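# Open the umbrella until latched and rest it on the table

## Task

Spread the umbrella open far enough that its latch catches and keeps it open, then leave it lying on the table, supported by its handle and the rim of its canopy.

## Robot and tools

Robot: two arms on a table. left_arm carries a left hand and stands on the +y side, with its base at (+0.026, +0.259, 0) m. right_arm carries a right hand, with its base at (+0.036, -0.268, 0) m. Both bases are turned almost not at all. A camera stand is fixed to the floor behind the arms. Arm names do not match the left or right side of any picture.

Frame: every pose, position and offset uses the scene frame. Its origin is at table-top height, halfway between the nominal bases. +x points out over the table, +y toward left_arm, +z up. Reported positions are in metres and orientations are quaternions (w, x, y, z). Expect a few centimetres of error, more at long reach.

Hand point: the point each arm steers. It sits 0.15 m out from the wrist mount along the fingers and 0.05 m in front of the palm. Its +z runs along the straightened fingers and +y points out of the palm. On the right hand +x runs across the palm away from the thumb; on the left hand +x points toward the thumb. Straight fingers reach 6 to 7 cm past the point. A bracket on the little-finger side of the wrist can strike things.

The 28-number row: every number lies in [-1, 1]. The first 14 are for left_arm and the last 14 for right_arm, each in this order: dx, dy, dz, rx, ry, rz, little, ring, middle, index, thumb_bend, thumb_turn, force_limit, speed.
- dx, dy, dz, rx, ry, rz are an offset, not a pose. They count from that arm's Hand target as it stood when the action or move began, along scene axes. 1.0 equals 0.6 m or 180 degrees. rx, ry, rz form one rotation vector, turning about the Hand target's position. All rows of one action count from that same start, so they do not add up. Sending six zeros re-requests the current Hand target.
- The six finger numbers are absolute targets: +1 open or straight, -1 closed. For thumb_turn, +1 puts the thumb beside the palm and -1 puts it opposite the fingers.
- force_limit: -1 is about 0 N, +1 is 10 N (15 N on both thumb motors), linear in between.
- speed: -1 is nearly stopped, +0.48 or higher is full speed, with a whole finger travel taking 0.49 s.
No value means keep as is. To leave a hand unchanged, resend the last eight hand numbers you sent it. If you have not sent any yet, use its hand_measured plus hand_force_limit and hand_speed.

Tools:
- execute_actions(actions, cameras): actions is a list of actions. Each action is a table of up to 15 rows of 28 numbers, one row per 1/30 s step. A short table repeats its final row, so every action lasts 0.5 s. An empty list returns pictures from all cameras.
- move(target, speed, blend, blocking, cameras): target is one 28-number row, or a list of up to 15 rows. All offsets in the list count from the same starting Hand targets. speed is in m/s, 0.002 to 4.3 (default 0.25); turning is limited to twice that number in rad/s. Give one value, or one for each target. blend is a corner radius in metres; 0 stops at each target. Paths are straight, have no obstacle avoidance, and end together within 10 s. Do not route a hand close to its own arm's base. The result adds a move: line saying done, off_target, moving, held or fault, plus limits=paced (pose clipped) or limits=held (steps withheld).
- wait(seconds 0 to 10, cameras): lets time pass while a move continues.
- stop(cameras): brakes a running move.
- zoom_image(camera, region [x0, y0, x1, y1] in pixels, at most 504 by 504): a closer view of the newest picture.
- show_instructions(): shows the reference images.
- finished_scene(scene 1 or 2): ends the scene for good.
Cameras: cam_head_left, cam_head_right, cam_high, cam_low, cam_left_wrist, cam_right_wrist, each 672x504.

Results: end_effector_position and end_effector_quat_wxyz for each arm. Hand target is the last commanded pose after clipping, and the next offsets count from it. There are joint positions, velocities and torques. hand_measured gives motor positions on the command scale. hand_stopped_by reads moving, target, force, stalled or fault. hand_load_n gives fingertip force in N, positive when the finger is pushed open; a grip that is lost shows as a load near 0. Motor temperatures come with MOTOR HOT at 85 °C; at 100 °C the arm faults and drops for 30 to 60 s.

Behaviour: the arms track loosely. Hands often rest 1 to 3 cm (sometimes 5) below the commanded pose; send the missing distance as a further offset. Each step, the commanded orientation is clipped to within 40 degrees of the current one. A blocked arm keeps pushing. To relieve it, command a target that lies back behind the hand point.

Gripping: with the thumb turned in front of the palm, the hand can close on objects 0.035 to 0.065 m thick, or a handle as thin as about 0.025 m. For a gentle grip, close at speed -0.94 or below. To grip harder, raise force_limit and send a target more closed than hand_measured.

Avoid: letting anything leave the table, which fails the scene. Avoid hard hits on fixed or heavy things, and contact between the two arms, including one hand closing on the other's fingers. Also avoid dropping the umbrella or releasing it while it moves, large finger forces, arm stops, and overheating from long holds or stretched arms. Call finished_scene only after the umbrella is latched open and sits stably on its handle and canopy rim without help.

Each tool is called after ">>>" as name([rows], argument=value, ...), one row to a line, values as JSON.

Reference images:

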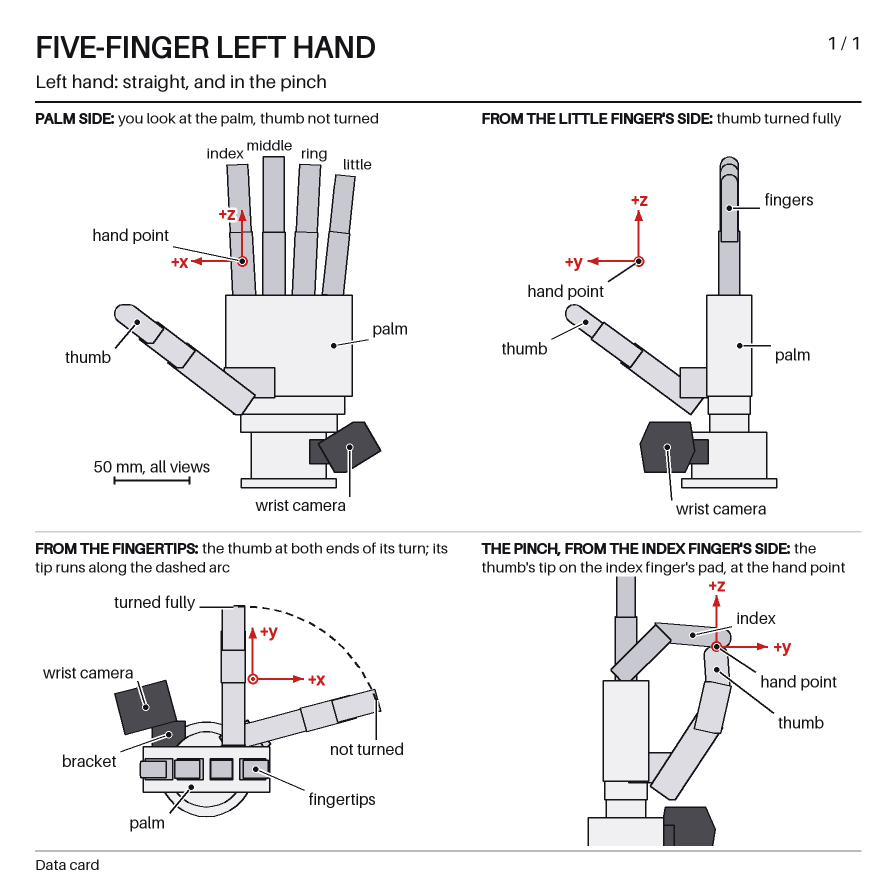

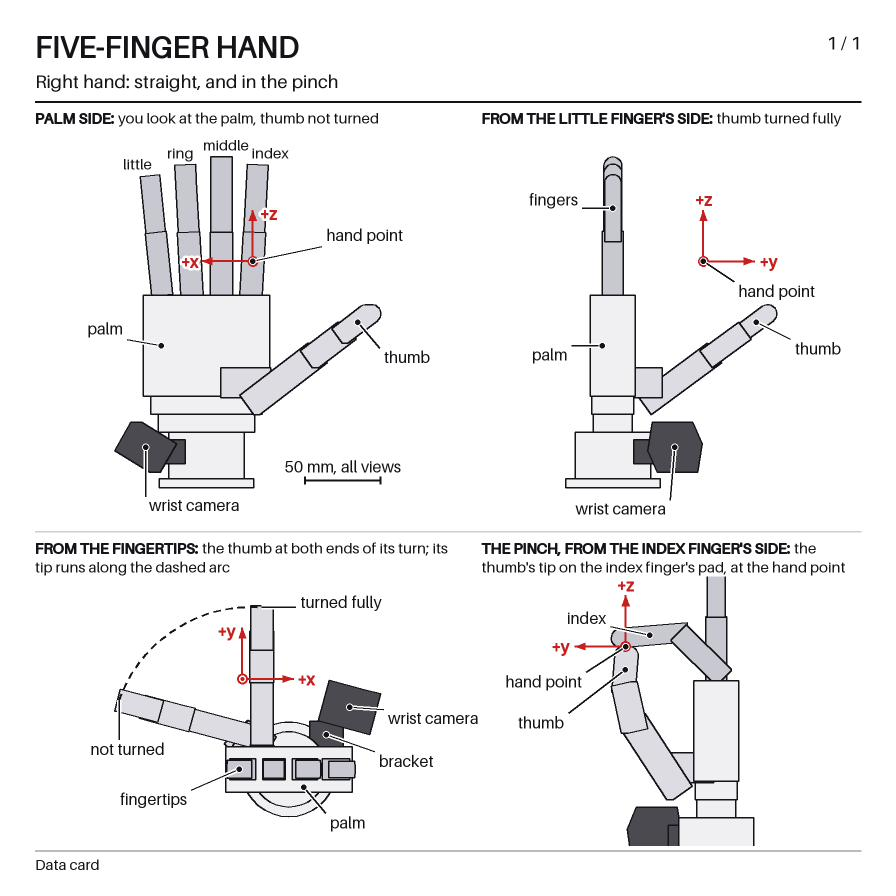

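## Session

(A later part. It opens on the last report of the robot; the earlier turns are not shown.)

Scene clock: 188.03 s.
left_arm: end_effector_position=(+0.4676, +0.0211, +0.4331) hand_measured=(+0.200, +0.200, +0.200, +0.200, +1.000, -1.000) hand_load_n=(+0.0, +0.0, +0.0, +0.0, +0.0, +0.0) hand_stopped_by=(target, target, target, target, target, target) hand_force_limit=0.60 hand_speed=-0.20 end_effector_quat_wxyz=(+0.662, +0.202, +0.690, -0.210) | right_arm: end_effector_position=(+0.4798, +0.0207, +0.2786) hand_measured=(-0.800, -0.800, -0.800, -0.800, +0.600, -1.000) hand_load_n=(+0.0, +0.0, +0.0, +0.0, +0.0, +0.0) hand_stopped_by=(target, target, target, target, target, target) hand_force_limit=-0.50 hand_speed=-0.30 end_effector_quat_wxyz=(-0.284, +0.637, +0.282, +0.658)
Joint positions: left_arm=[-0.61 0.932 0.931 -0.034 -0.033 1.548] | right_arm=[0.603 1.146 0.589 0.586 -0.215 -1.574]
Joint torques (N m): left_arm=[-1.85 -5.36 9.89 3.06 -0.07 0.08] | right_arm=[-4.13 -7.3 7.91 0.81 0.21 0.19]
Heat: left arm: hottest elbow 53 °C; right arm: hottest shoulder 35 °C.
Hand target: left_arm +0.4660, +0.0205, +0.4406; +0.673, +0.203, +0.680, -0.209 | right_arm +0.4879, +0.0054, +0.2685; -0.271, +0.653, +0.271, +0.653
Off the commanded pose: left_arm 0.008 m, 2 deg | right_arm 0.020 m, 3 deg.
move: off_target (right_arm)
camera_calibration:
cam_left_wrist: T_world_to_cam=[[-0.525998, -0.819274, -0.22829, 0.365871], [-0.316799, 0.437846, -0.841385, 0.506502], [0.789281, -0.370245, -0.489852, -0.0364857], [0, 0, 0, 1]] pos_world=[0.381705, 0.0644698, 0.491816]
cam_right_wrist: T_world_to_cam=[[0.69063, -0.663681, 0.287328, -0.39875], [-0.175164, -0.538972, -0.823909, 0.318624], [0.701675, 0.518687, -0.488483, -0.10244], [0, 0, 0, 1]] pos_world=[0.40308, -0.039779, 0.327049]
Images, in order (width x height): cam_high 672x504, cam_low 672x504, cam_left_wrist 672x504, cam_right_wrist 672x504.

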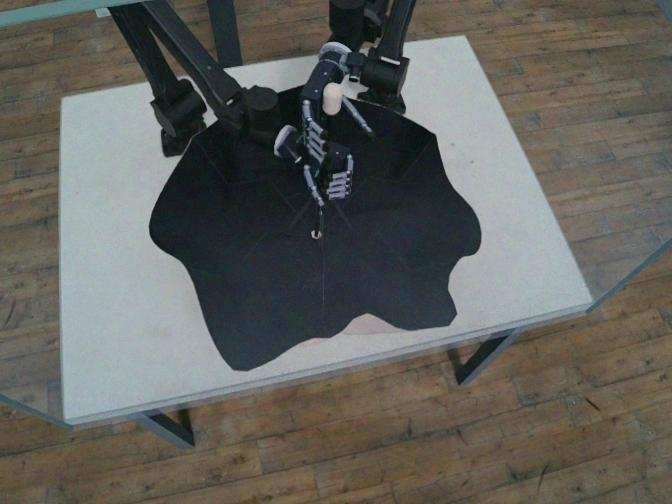

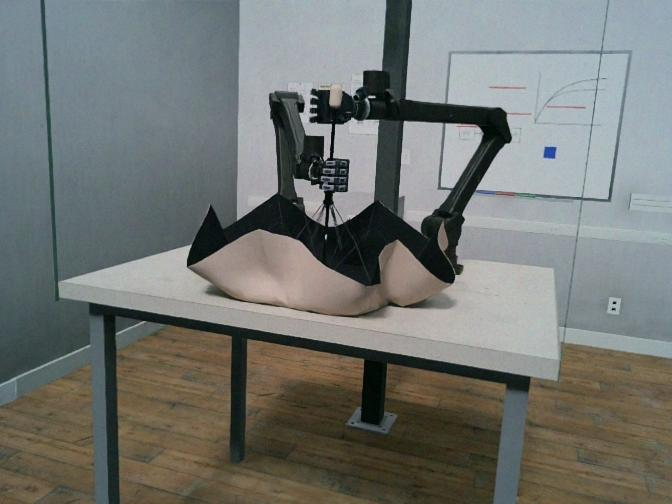

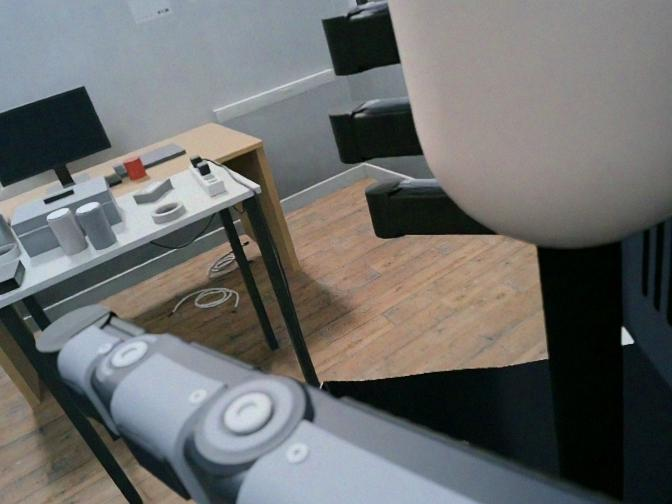

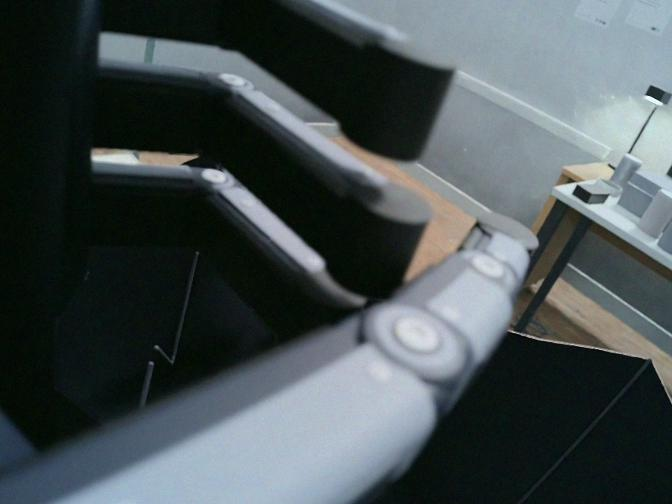

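>>> move([
  [-0.0185,-0.0035,0,0,0,0,0.2,0.2,0.2,0.2,1,-1,0.6,-0.2,0,0,0,0,0,0,-0.8,-0.8,-0.8,-0.8,0.6,-1,-0.5,-0.3],
  [-0.0185,-0.0035,0,0,0,0,-1,-1,-1,-1,1,-1,0.6,-0.7,0,0,0,0,0,0,-0.8,-0.8,-0.8,-0.8,0.6,-1,-0.5,-0.3],
  [-0.0185,-0.0035,0,0,0,0,-1,-1,-1,-1,-0.4,-1,0.6,-0.7,0,0,0,0,0,0,-0.8,-0.8,-0.8,-0.8,0.6,-1,-0.5,-0.3],
], speed=0.05, cameras=["cam_left_wrist","cam_high","cam_low"])

>>> zoom_image(camera="cam_low", region=[260, 40, 420, 300])

Scene clock: 194.60 s.
left_arm: end_effector_position=(+0.4591, +0.0217, +0.4355) hand_measured=(-0.874, -0.874, -1.000, -1.000, +0.426, -1.000) hand_load_n=(+8.0, +9.0, -1.5, +0.0, +12.0, +3.0) hand_stopped_by=(force, force, target, target, force, target) hand_force_limit=0.60 hand_speed=-0.70 end_effector_quat_wxyz=(+0.666, +0.199, +0.688, -0.208) | right_arm: end_effector_position=(+0.4807, +0.0181, +0.2788) hand_measured=(-0.800, -0.800, -0.800, -0.800, +0.600, -1.000) hand_load_n=(+0.0, +0.0, +0.0, +0.0, +0.0, +0.0) hand_stopped_by=(target, target, target, target, target, target) hand_force_limit=-0.50 hand_speed=-0.30 end_effector_quat_wxyz=(-0.283, +0.639, +0.281, +0.658)
Joint positions: left_arm=[-0.63 0.912 0.92 -0.034 -0.059 1.548] | right_arm=[0.597 1.143 0.589 0.58 -0.216 -1.572]
Joint torques (N m): left_arm=[-3.08 -5.48 9.68 2.7 -0.1 0.09] | right_arm=[-3.72 -6.95 7.92 1.02 0.26 0.16]
Heat: left arm: hottest elbow 51 °C; right arm: hottest shoulder 35 °C.
Hand target: left_arm +0.4548, +0.0186, +0.4408; +0.673, +0.203, +0.680, -0.209 | right_arm +0.4879, +0.0055, +0.2685; -0.271, +0.653, +0.271, +0.653
Off the commanded pose: left_arm 0.007 m, 1 deg | right_arm 0.018 m, 2 deg.
move: off_target (right_arm)
camera_calibration:
cam_left_wrist: T_world_to_cam=[[-0.518826, -0.823808, -0.228386, 0.359193], [-0.313066, 0.431691, -0.845951, 0.505953], [0.795493, -0.367401, -0.481878, -0.0349064], [0, 0, 0, 1]] pos_world=[0.372523, 0.0646667, 0.493225]
Images, in order (width x height): cam_high 672x504, cam_low 672x504, cam_left_wrist 672x504.

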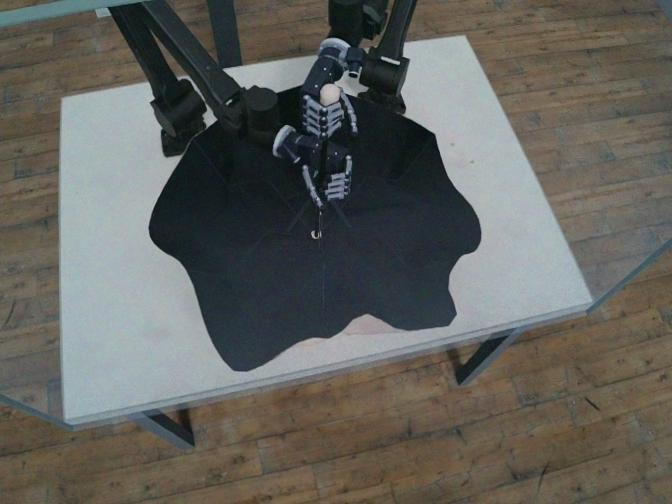

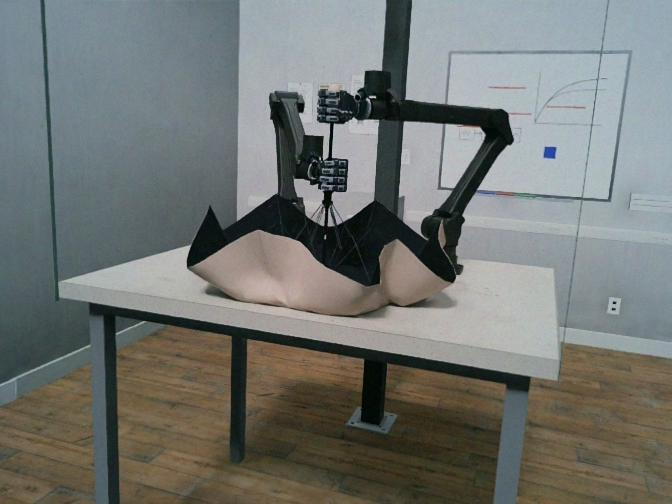

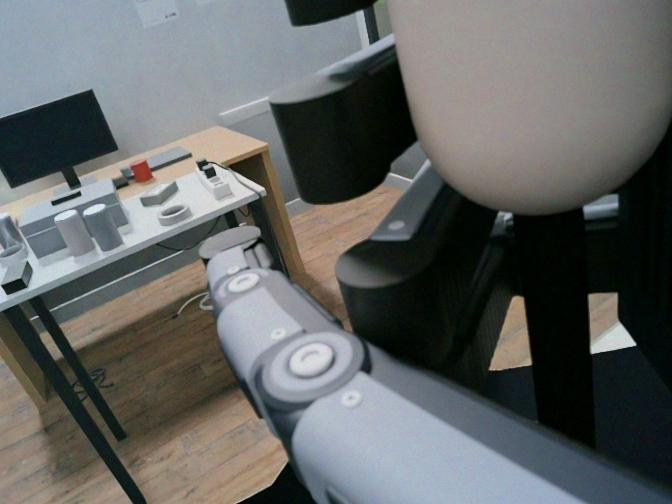

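Scaled by 1.938.

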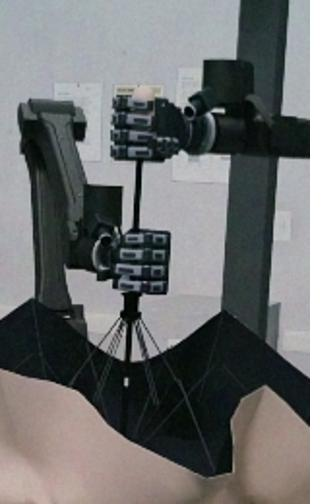

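>>> move([
  [0,0,0.1,0,0,0,-1,-1,-1,-1,-0.4,-1,0.6,-0.7,0,0.005,0.06,0,0,0,-0.8,-0.8,-0.8,-0.8,0.6,-1,-0.5,-0.3],
  [0,0,0.32,0,0,0,-1,-1,-1,-1,-0.4,-1,0.6,-0.7,0,0.005,0.15,0,0,0,-0.8,-0.8,-0.8,-0.8,0.6,-1,-0.5,-0.3],
], speed=0.06, blend=[0.01,0], cameras=["cam_high","cam_low"])

>>> zoom_image(camera="cam_low", region=[180, 40, 480, 310])

Scene clock: 198.93 s.
left_arm: end_effector_position=(+0.4654, +0.0144, +0.5300) hand_measured=(-0.876, -0.874, -1.000, -1.000, +0.426, -1.000) hand_load_n=(+2.0, +9.5, -1.0, +0.0, +11.5, +3.5) hand_stopped_by=(force, force, target, target, force, target) hand_force_limit=0.60 hand_speed=-0.70 end_effector_quat_wxyz=(+0.608, +0.219, +0.740, -0.187) | right_arm: end_effector_position=(+0.4754, +0.0117, +0.3751) hand_measured=(-0.800, -0.800, -0.800, -0.800, +0.600, -1.000) hand_load_n=(+0.0, +0.0, +0.0, -0.5, +0.0, +0.5) hand_stopped_by=(target, target, target, target, target, target) hand_force_limit=-0.50 hand_speed=-0.30 end_effector_quat_wxyz=(-0.282, +0.631, +0.276, +0.668)
Joint positions: left_arm=[-0.634 1.025 1.353 -0.52 -0.061 1.548] | right_arm=[0.596 0.995 0.747 0.301 -0.207 -1.572]
Joint torques (N m): left_arm=[-2.37 -7.47 19.54 3.6 -0.11 0.08] | right_arm=[-2.96 -3.84 10.4 0.16 0.18 0.17]
Heat: left arm: hottest elbow 53 °C; right arm: hottest shoulder 35 °C.
Hand target: left_arm +0.4549, +0.0185, +0.6328; +0.673, +0.203, +0.680, -0.209 | right_arm +0.4880, +0.0084, +0.3586; -0.271, +0.653, +0.271, +0.653
Off the commanded pose: left_arm 0.103 m, 11 deg | right_arm 0.021 m, 3 deg.
move: off_target (left_arm, right_arm)
Images, in order (width x height): cam_high 672x504, cam_low 672x504.

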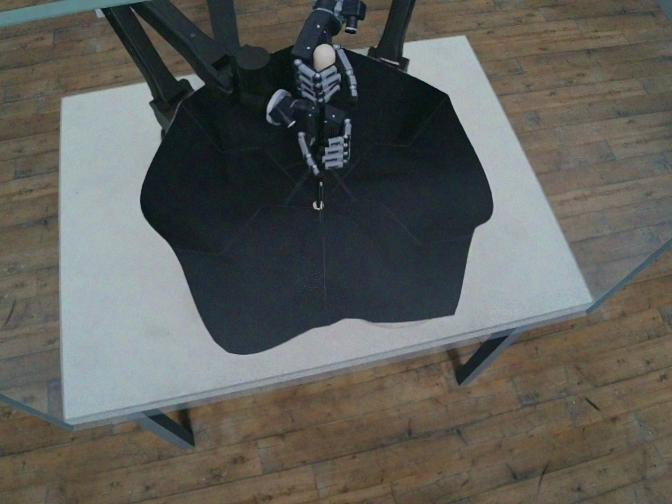

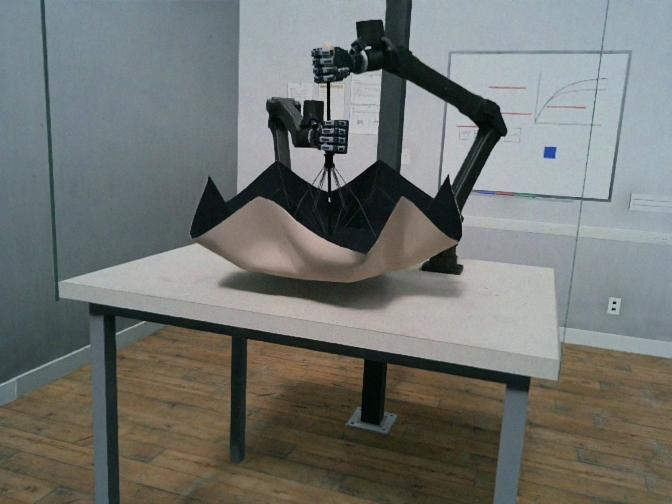

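Scaled by 1.680.

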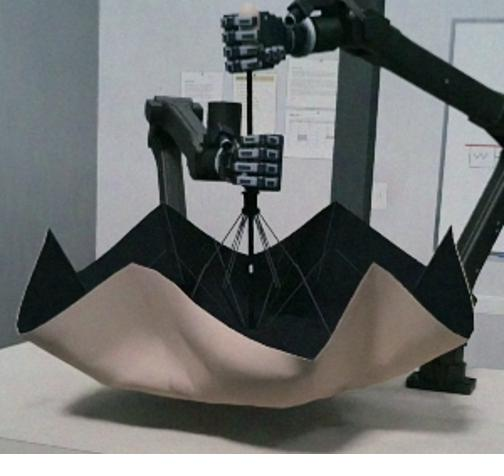

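>>> move(target=[0,0,0.0,0,0,0,-1,-1,-1,-1,-0.4,-1,0.6,-0.7,0,0.0,-0.16,0,0,0,-0.8,-0.8,-0.8,-0.8,0.6,-1,-0.5,-0.3], speed=0.06, blend=0, cameras=["cam_high","cam_low"])

>>> zoom_image(camera="cam_low", region=[180, 40, 480, 310])

Scene clock: 201.47 s.
left_arm: end_effector_position=(+0.4661, +0.0132, +0.5192) hand_measured=(-0.876, -0.874, -1.000, -1.000, +0.426, -1.000) hand_load_n=(+0.0, +8.0, -1.0, +0.0, +11.5, +3.5) hand_stopped_by=(force, force, target, target, force, target) hand_force_limit=0.60 hand_speed=-0.70 end_effector_quat_wxyz=(+0.594, +0.219, +0.752, -0.186) | right_arm: end_effector_position=(+0.4718, +0.0081, +0.3643) hand_measured=(-0.800, -0.800, -0.800, -0.800, +0.600, -1.000) hand_load_n=(+0.0, +0.0, +0.0, +0.0, +0.0, +0.5) hand_stopped_by=(target, target, target, target, target, target) hand_force_limit=-0.50 hand_speed=-0.30 end_effector_quat_wxyz=(-0.287, +0.575, +0.265, +0.719)
Joint positions: left_arm=[-0.635 1.035 1.356 -0.55 -0.061 1.537] | right_arm=[0.596 1.04 0.628 0.615 -0.204 -1.582]
Joint torques (N m): left_arm=[-2.32 -9.35 18.92 4.74 -0.21 0.13] | right_arm=[-2.9 0.44 3.08 -0.25 0.15 0.17]
Motor temperatures (°C): left_arm=[35 34 55 32 30 29] | right_arm=[31 35 35 30 28 28]
Heat: left arm: hottest elbow 55 °C; right arm: hottest shoulder 35 °C.
Hand target: left_arm +0.4549, +0.0184, +0.6326; +0.673, +0.203, +0.680, -0.209 | right_arm +0.4879, +0.0084, +0.2624; -0.271, +0.653, +0.271, +0.653
Off the commanded pose: left_arm 0.114 m, 13 deg | right_arm 0.103 m, 12 deg.
move: off_target (left_arm, right_arm)
Images, in order (width x height): cam_high 672x504, cam_low 672x504.

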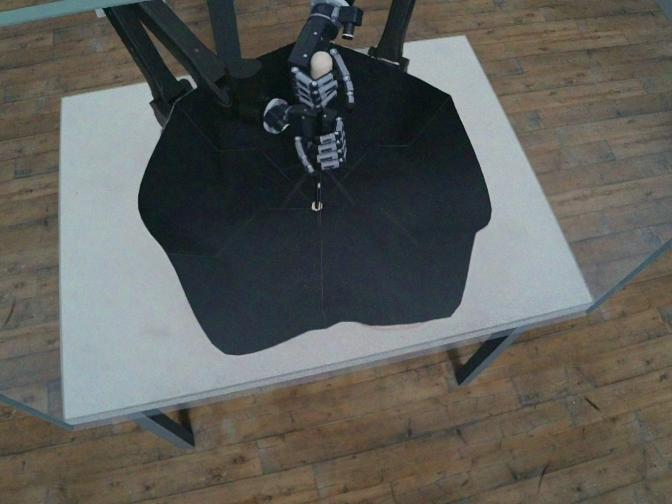

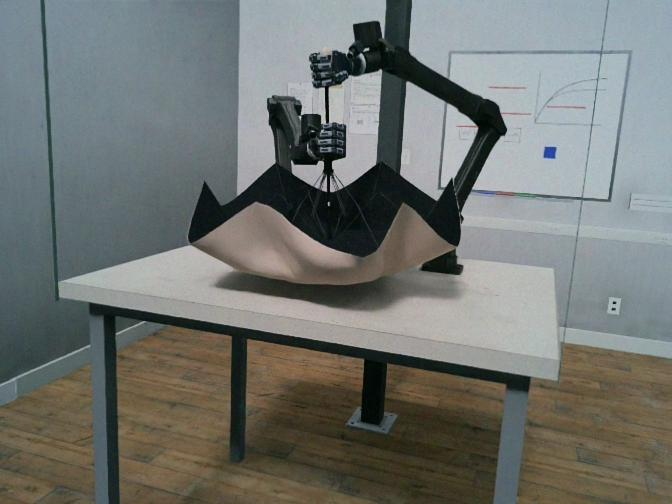

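Scaled by 1.680.

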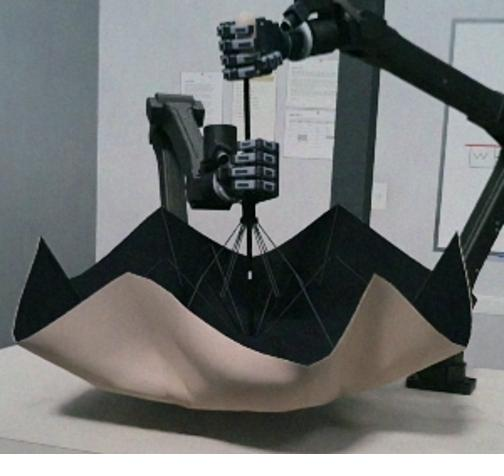

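>>> move(target=[0,0,0.05,0,0,0,-1,-1,-1,-1,-0.4,-1,0.6,-0.7,0,0.0,-0.12,0,0,0,-0.8,-0.8,-0.8,-0.8,0.6,-1,-0.5,-0.3], speed=0.06, blend=0, cameras=["cam_high","cam_low"])

>>> zoom_image(camera="cam_low", region=[180, 40, 480, 310])

Scene clock: 203.73 s.
left_arm: end_effector_position=(+0.4595, +0.0137, +0.4901) hand_measured=(-0.876, -0.874, -1.000, -1.000, +0.426, -1.000) hand_load_n=(+0.0, +3.5, +0.0, +0.0, +12.0, +4.5) hand_stopped_by=(force, force, target, target, force, target) hand_force_limit=0.60 hand_speed=-0.70 end_effector_quat_wxyz=(+0.552, +0.228, +0.782, -0.175) | right_arm: end_effector_position=(+0.4700, +0.0061, +0.3309) hand_measured=(-0.800, -0.800, -0.800, -0.800, +0.600, -1.000) hand_load_n=(+0.0, +0.0, +0.0, +0.0, +0.0, +0.5) hand_stopped_by=(target, target, target, target, target, target) hand_force_limit=-0.50 hand_speed=-0.30 end_effector_quat_wxyz=(-0.290, +0.543, +0.257, +0.745)
Joint positions: left_arm=[-0.641 1.046 1.356 -0.645 -0.061 1.526] | right_arm=[0.596 1.149 0.528 0.908 -0.201 -1.582]
Joint torques (N m): left_arm=[-1.96 -11.52 24.42 5.7 -0.42 0.3] | right_arm=[-2.9 2.84 0.38 -1.48 0.15 0.18]
Motor temperatures (°C): left_arm=[35 34 57 32 30 29] | right_arm=[31 35 35 30 28 28]
Heat: left arm: hottest elbow 57 °C; right arm: hottest shoulder 35 °C.
Hand target: left_arm +0.4549, +0.0186, +0.6627; +0.673, +0.203, +0.680, -0.209 | right_arm +0.4880, +0.0085, +0.1904; -0.271, +0.653, +0.271, +0.653
Off the commanded pose: left_arm 0.173 m, 19 deg | right_arm 0.142 m, 17 deg.
move: off_target (left_arm, right_arm)
Images, in order (width x height): cam_high 672x504, cam_low 672x504.

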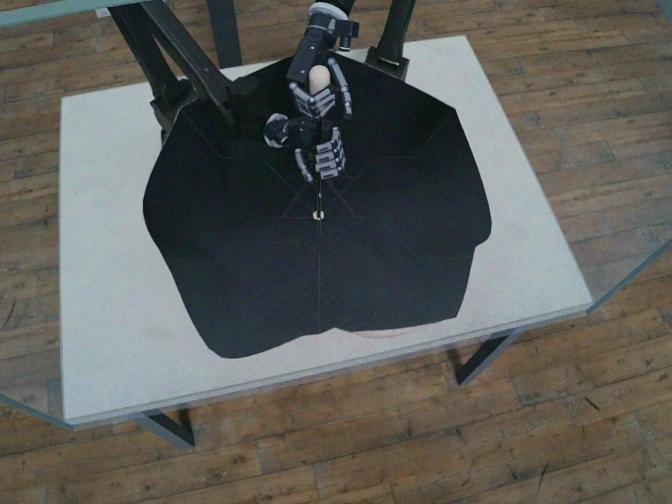

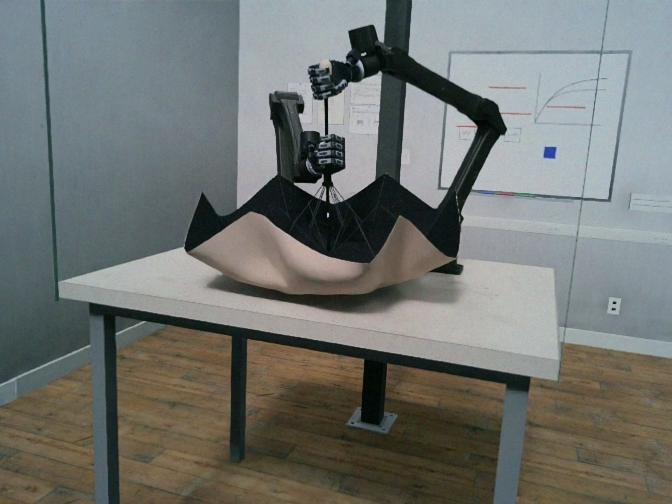

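Scaled by 1.680.

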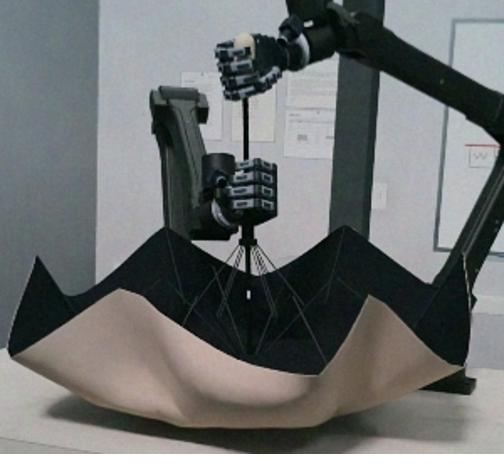

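>>> move([
  [0,0,-0.1,0,0,0,-1,-1,-1,-1,-0.4,-1,0.6,-0.7,0,0.0,0.1,0,0,0,-0.8,-0.8,-0.8,-0.8,0.6,-1,-0.5,-0.3],
  [0,0,-0.35,0,0,0,-1,-1,-1,-1,-0.4,-1,0.6,-0.7,0,0.0,0.1,0,0,0,-0.8,-0.8,-0.8,-0.8,0.6,-1,-0.5,-0.3],
], speed=0.06, blend=[0.02,0], cameras=["cam_high","cam_low","cam_left_wrist"])

>>> zoom_image(camera="cam_low", region=[180, 40, 480, 310])

Scene clock: 208.37 s.
left_arm: end_effector_position=(+0.4579, +0.0156, +0.4357) hand_measured=(-0.876, -0.874, -1.000, -1.000, +0.426, -1.000) hand_load_n=(+0.0, +0.5, -1.5, +0.0, +11.5, +3.5) hand_stopped_by=(force, force, target, target, force, target) hand_force_limit=0.60 hand_speed=-0.70 end_effector_quat_wxyz=(+0.655, +0.203, +0.698, -0.205) | right_arm: end_effector_position=(+0.4803, +0.0162, +0.2778) hand_measured=(-0.800, -0.800, -0.800, -0.800, +0.600, -1.000) hand_load_n=(+0.0, +0.0, +0.0, +0.0, +0.0, +0.0) hand_stopped_by=(target, target, target, target, target, target) hand_force_limit=-0.50 hand_speed=-0.30 end_effector_quat_wxyz=(-0.284, +0.628, +0.275, +0.671)
Joint positions: left_arm=[-0.647 0.924 0.948 -0.082 -0.075 1.546] | right_arm=[0.597 1.159 0.567 0.653 -0.209 -1.571]
Joint torques (N m): left_arm=[-1.08 -6.07 9.89 3.28 0.15 0.05] | right_arm=[-3.14 -4.89 7.36 0.75 0.3 0.14]
Motor temperatures (°C): left_arm=[35 34 58 32 30 29] | right_arm=[31 35 35 30 28 28]
Heat: left arm: hottest elbow 58 °C; right arm: hottest shoulder 35 °C.
Hand target: left_arm +0.4549, +0.0185, +0.4528; +0.673, +0.203, +0.680, -0.209 | right_arm +0.4879, +0.0085, +0.2505; -0.271, +0.653, +0.271, +0.653
Off the commanded pose: left_arm 0.018 m, 3 deg | right_arm 0.029 m, 4 deg.
move: off_target (left_arm, right_arm)
camera_calibration:
cam_left_wrist: T_world_to_cam=[[-0.526008, -0.818731, -0.230205, 0.357594], [-0.333343, 0.44749, -0.82984, 0.510374], [0.782431, -0.359766, -0.508302, -0.0186045], [0, 0, 0, 1]] pos_world=[0.372784, 0.0576928, 0.496392]
Images, in order (width x height): cam_high 672x504, cam_low 672x504, cam_left_wrist 672x504.

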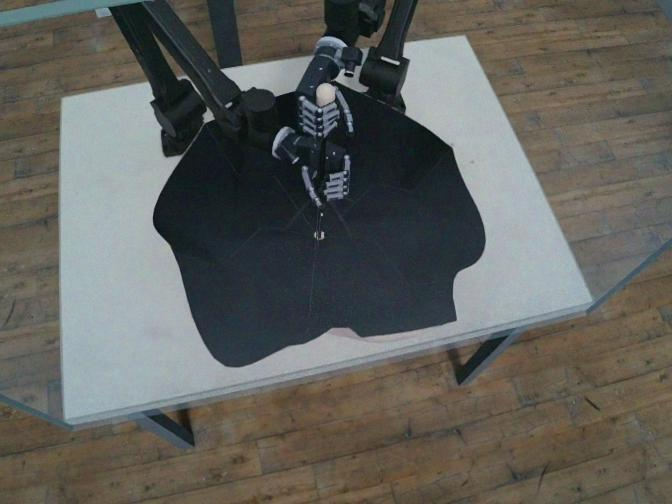

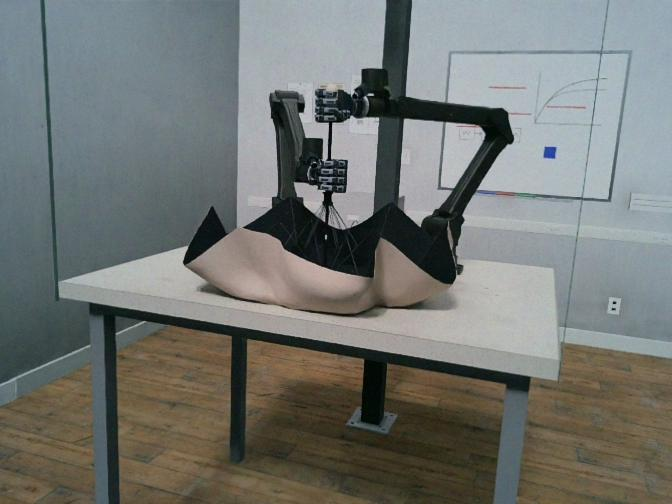

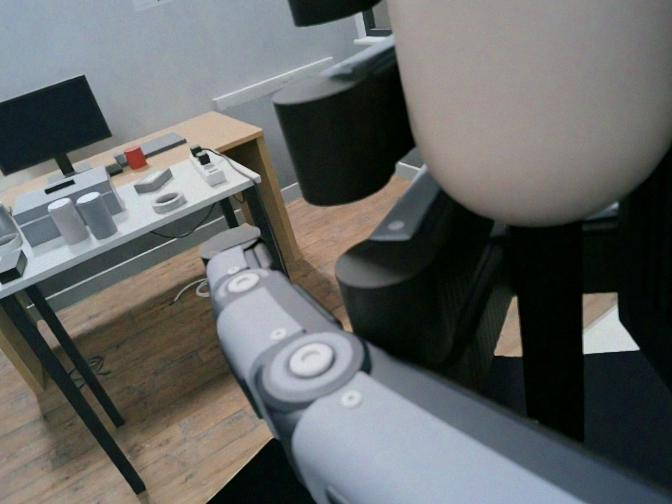

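Scaled by 1.680.

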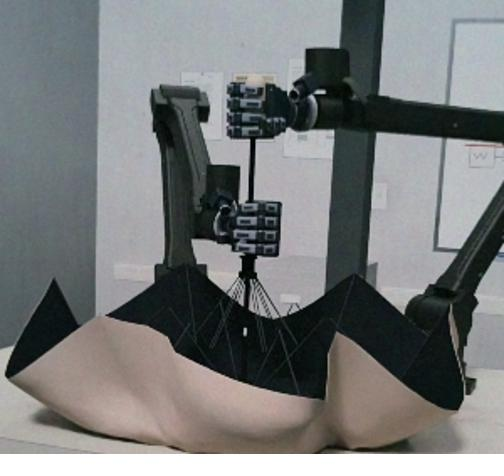

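>>> move([
  [0,0,0,0,0,0,-1,-1,-1,-1,-0.4,-1,0.6,-0.7,0,0.0,0.08,0,0,0,1,1,1,1,1,-1,-0.5,0.2],
  [0,0,0,0,0,0,-1,-1,-1,-1,-0.4,-1,0.6,-0.7,-0.2,-0.16,0.12,0,0,0,1,1,1,1,1,-1,-0.5,0.2],
  [0,0,0,0,0,0,-1,-1,-1,-1,-0.4,-1,0.6,-0.7,-0.28,-0.25,0.25,0,0,0,1,1,1,1,1,-1,-0.5,0.2],
], speed=0.12, blend=0, cameras=["cam_high","cam_low","cam_right_wrist"])

>>> zoom_image(camera="cam_right_wrist", region=[80, 100, 420, 440])

>>> zoom_image(camera="cam_high", region=[140, 60, 500, 400])

>>> zoom_image(camera="cam_low", region=[250, 120, 410, 300])

Scene clock: 213.30 s.
left_arm: end_effector_position=(+0.4557, +0.0142, +0.4361) hand_measured=(-0.876, -0.874, -1.000, -1.000, +0.426, -1.000) hand_load_n=(+0.0, +0.0, -1.5, +0.0, +12.0, +3.5) hand_stopped_by=(force, force, target, target, force, target) hand_force_limit=0.60 hand_speed=-0.70 end_effector_quat_wxyz=(+0.655, +0.208, +0.696, -0.209) | right_arm: end_effector_position=(+0.3235, -0.1384, +0.3641) hand_measured=(+1.000, +1.000, +1.000, +1.000, +1.000, -1.000) hand_load_n=(+0.0, +0.0, +0.0, +0.0, +0.0, +0.5) hand_stopped_by=(target, target, target, target, target, target) hand_force_limit=-0.50 hand_speed=0.20 end_effector_quat_wxyz=(-0.273, +0.671, +0.270, +0.634)
Joint positions: left_arm=[-0.647 0.918 0.945 -0.082 -0.062 1.549] | right_arm=[0.3 0.275 0.568 -0.345 -0.482 -1.571]
Joint torques (N m): left_arm=[-1.61 -6.18 10.19 3.14 0.03 0.1] | right_arm=[-2.43 1.55 14.23 1.37 -0.15 0.15]
Motor temperatures (°C): left_arm=[35 34 57 32 30 29] | right_arm=[31 35 35 30 28 28]
Heat: left arm: hottest elbow 57 °C; right arm: hottest shoulder 35 °C.
Hand target: left_arm +0.4549, +0.0184, +0.4528; +0.673, +0.203, +0.680, -0.209 | right_arm +0.3200, -0.1416, +0.4004; -0.271, +0.653, +0.271, +0.653
Off the commanded pose: left_arm 0.017 m, 3 deg | right_arm 0.037 m, 3 deg.
move: off_target (left_arm, right_arm)
camera_calibration:
cam_right_wrist: T_world_to_cam=[[0.687237, -0.679837, 0.255983, -0.410703], [-0.25521, -0.555873, -0.791122, 0.287565], [0.680128, 0.478359, -0.555517, 0.157343], [0, 0, 0, 1]] pos_world=[0.248626, -0.194628, 0.420039]
Images, in order (width x height): cam_high 672x504, cam_low 672x504, cam_right_wrist 672x504.

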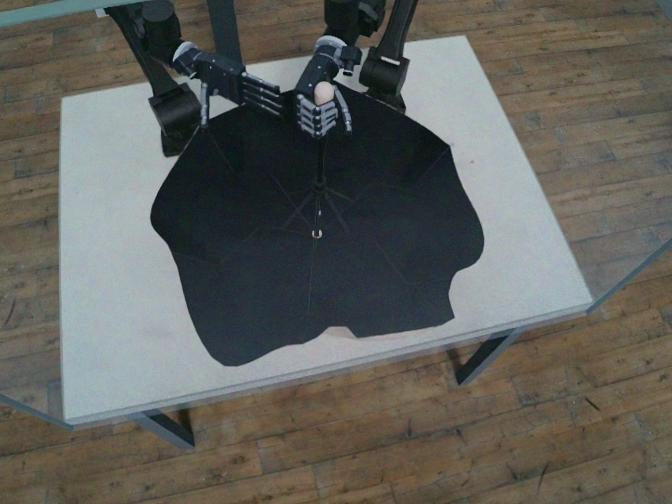

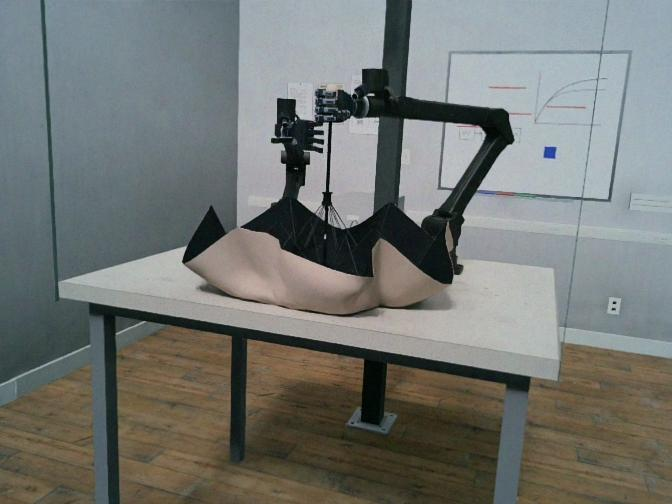

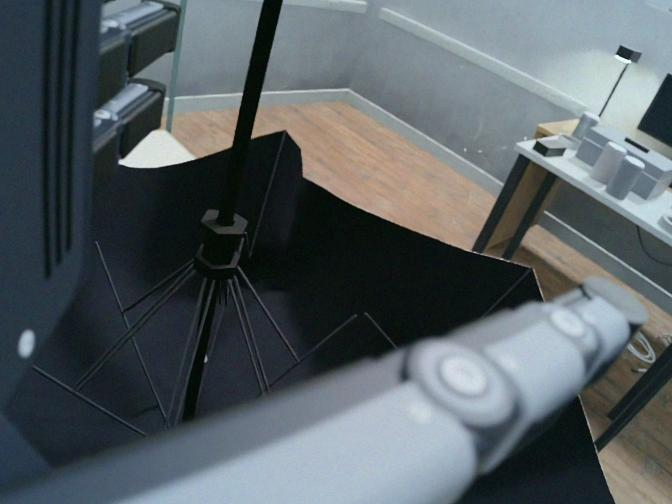

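Scaled by 1.482.

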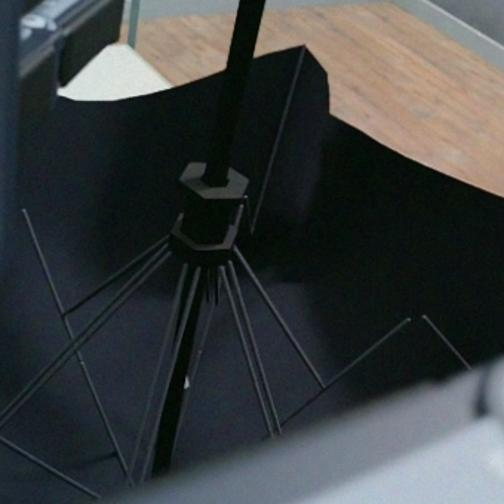

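Scaled by 1.400.

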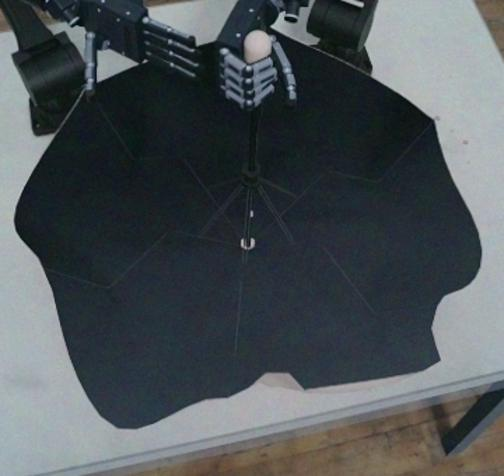

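Scaled by 2.800.

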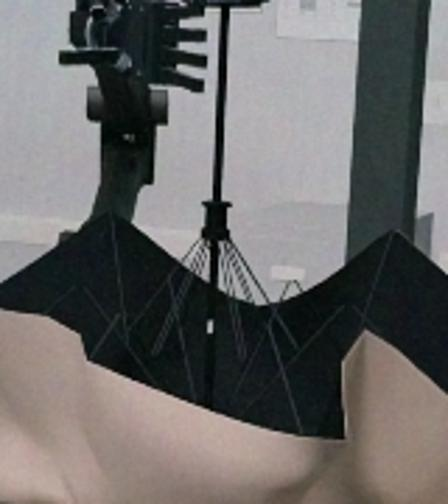

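>>> move(target=[0,0,0,0,0,0,-1,-1,-1,-1,-0.4,-1,0.6,-0.7,-0.08,-0.1,0.42,-0.137,0.137,0,1,1,1,1,1,1,-0.5,0.2], speed=0.2, cameras=["cam_high","cam_low","cam_right_wrist"])

>>> zoom_image(camera="cam_right_wrist", region=[168, 0, 672, 504])

Scene clock: 219.07 s.
left_arm: end_effector_position=(+0.4557, +0.0142, +0.4361) hand_measured=(-0.876, -0.874, -1.000, -1.000, +0.426, -1.000) hand_load_n=(+0.0, +0.0, -1.5, +0.0, +11.5, +3.5) hand_stopped_by=(force, force, target, target, force, target) hand_force_limit=0.60 hand_speed=-0.70 end_effector_quat_wxyz=(+0.655, +0.208, +0.696, -0.209) | right_arm: end_effector_position=(+0.2760, -0.2030, +0.6392) hand_measured=(+1.000, +1.000, +1.000, +1.000, +1.000, +1.000) hand_load_n=(+0.0, +0.0, +0.0, +0.0, +0.0, +0.0) hand_stopped_by=(target, target, target, target, target, target) hand_force_limit=-0.50 hand_speed=0.20 end_effector_quat_wxyz=(-0.162, +0.815, +0.309, +0.462)
Joint positions: left_arm=[-0.647 0.918 0.945 -0.082 -0.062 1.549] | right_arm=[0.164 0.915 1.99 -1.689 -0.445 -1.891]
Joint torques (N m): left_arm=[-1.44 -5.66 10.25 3.15 0 0.05] | right_arm=[-0.79 0.44 8.55 1.13 -0.12 0.02]
Motor temperatures (°C): left_arm=[35 34 56 32 30 29] | right_arm=[31 35 36 30 28 28]
Heat: left arm: hottest elbow 56 °C; right arm: hottest elbow 36 °C.
Hand target: left_arm +0.4549, +0.0184, +0.4528; +0.673, +0.203, +0.680, -0.209 | right_arm +0.2719, -0.2015, +0.6525; -0.177, +0.819, +0.340, +0.427
Off the commanded pose: left_arm 0.017 m, 3 deg | right_arm 0.014 m, 6 deg.
joint sent to its limit (right arm) — joint 4 (wrist pitch), lower limit. The joint targets are off in orientation, not in position.
move: off_target (left_arm, right_arm)
camera_calibration:
cam_right_wrist: T_world_to_cam=[[0.727542, -0.632917, 0.264764, -0.499591], [-0.510204, -0.757141, -0.407958, 0.241795], [0.458667, 0.161723, -0.873768, 0.573655], [0, 0, 0, 1]] pos_world=[0.223722, -0.2259, 0.732157]
Images, in order (width x height): cam_high 672x504, cam_low 672x504, cam_right_wrist 672x504.

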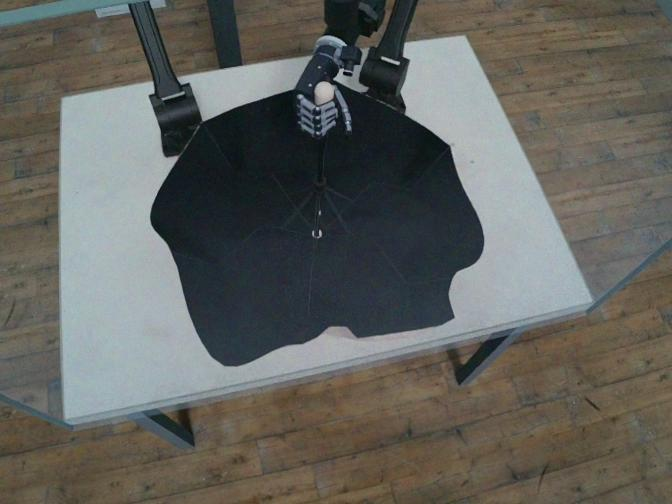

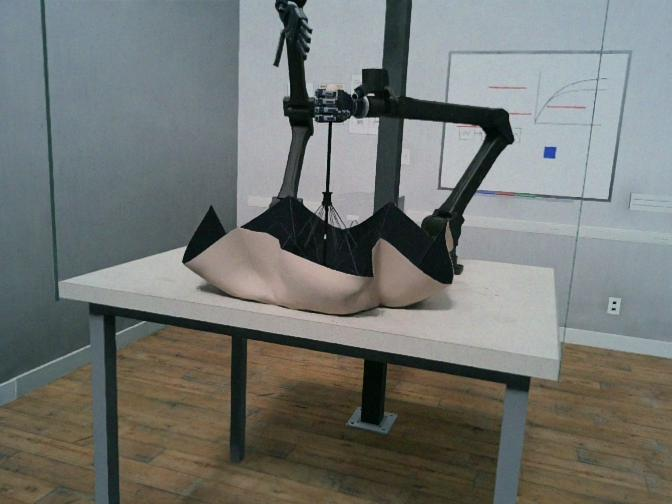

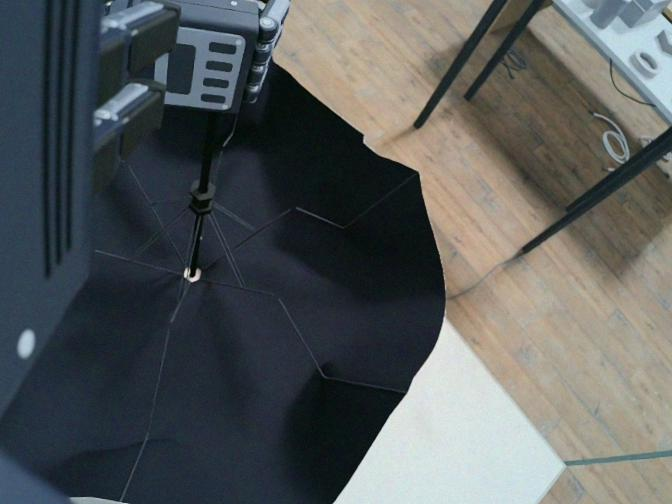

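Scaled by 1.000.

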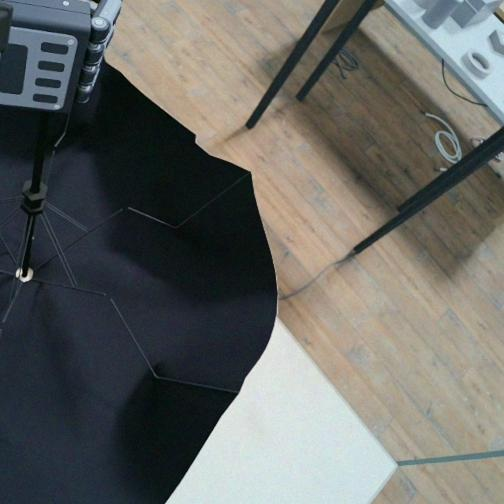

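>>> move([
  [0,0,0.02,0,0,0,-0.99,-0.99,-0.99,-1,-0.42,-1,0.6,-0.7,0.08,0.1525,-0.304,0.137,-0.137,0,1,1,1,1,1,-1,-0.5,0.2],
  [0,0,0.4,-0.032,-0.046,0,-0.99,-0.99,-0.99,-1,-0.42,-1,0.6,-0.7,0.08,0.1525,-0.304,0.137,-0.137,0,1,1,1,1,1,-1,-0.5,0.2],
], speed=[0.2, 0.08], blend=[0,0], cameras=["cam_high","cam_low","cam_right_wrist","cam_left_wrist"])

>>> zoom_image(camera="cam_low", region=[180, 30, 480, 310])

Scene clock: 226.23 s.
left_arm: end_effector_position=(+0.4597, +0.0111, +0.6522) hand_measured=(-0.926, -0.918, -0.992, -1.000, +0.420, -1.000) hand_load_n=(+8.0, +10.0, -6.0, +0.0, +12.5, +3.5) hand_stopped_by=(force, force, target, target, force, target) hand_force_limit=0.60 hand_speed=-0.70 end_effector_quat_wxyz=(+0.707, +0.188, +0.642, -0.229) | right_arm: end_effector_position=(+0.3223, -0.1136, +0.4605) hand_measured=(+1.000, +1.000, +1.000, +1.000, +1.000, -1.000) hand_load_n=(+0.0, +0.0, +0.0, +0.0, +0.0, +0.0) hand_stopped_by=(target, target, target, target, target, target) hand_force_limit=-0.50 hand_speed=0.20 end_effector_quat_wxyz=(-0.259, +0.666, +0.275, +0.643)
Joint positions: left_arm=[-0.647 1.029 1.48 -0.346 -0.062 1.549] | right_arm=[0.526 0.41 0.835 -0.465 -0.241 -1.589]
Joint torques (N m): left_arm=[-2.02 -4.89 14.64 1.94 0 0.18] | right_arm=[-0.79 0.62 8.84 3.25 0.03 0.26]
Motor temperatures (°C): left_arm=[35 34 56 32 30 29] | right_arm=[31 35 36 30 28 28]
Heat: left arm: hottest elbow 56 °C; right arm: hottest elbow 36 °C.
Hand target: left_arm +0.4548, +0.0185, +0.6928; +0.730, +0.183, +0.618, -0.228 | right_arm +0.3200, -0.1100, +0.4699; -0.271, +0.653, +0.271, +0.653
Off the commanded pose: left_arm 0.042 m, 4 deg | right_arm 0.011 m, 2 deg.
move: off_target (left_arm, right_arm)
camera_calibration:
cam_left_wrist: T_world_to_cam=[[-0.50731, -0.833939, -0.217216, 0.387841], [-0.215291, 0.366714, -0.905081, 0.68833], [0.834438, -0.412392, -0.365577, -0.0280521], [0, 0, 0, 1]] pos_world=[0.368354, 0.0594472, 0.696984]
cam_right_wrist: T_world_to_cam=[[0.670226, -0.684117, 0.287715, -0.42737], [-0.24025, -0.566796, -0.78805, 0.369792], [0.702194, 0.459048, -0.544241, 0.185327], [0, 0, 0, 1]] pos_world=[0.245142, -0.167848, 0.515238]
Images, in order (width x height): cam_high 672x504, cam_low 672x504, cam_left_wrist 672x504, cam_right_wrist 672x504.

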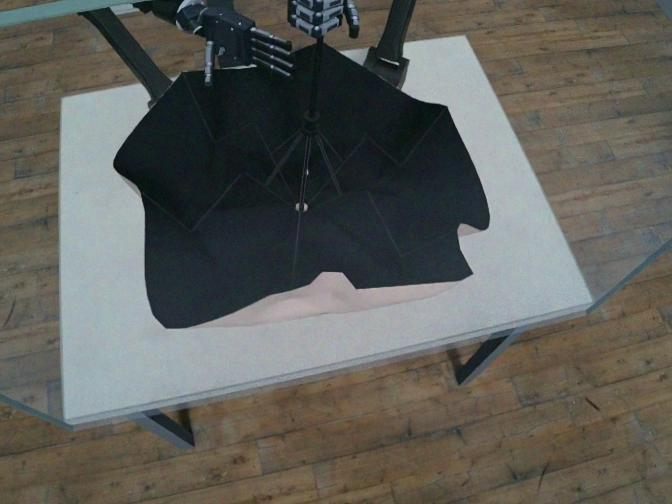

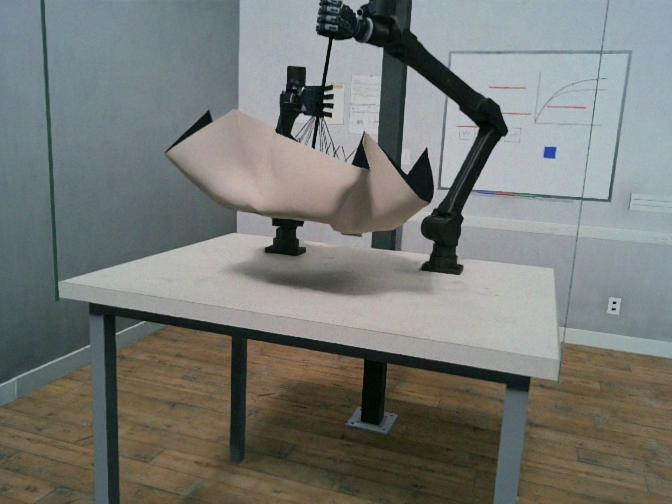

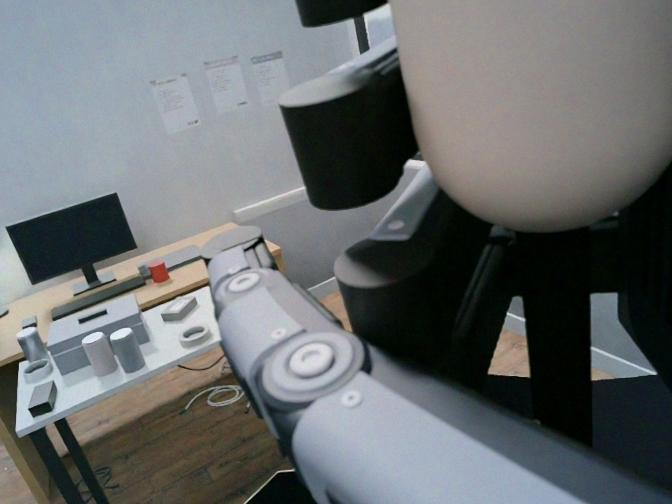

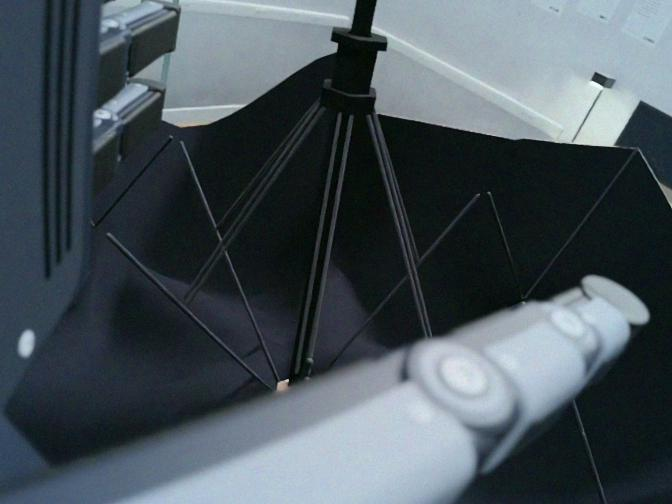

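Scaled by 1.680.

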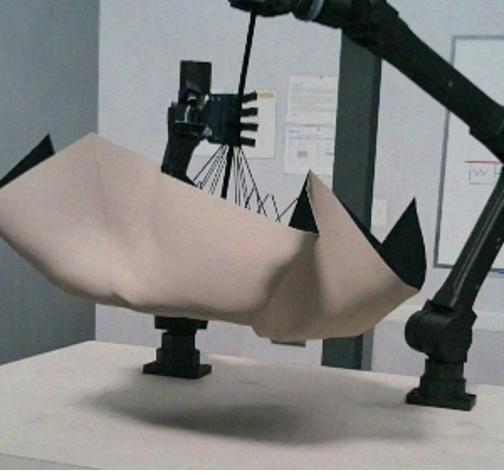

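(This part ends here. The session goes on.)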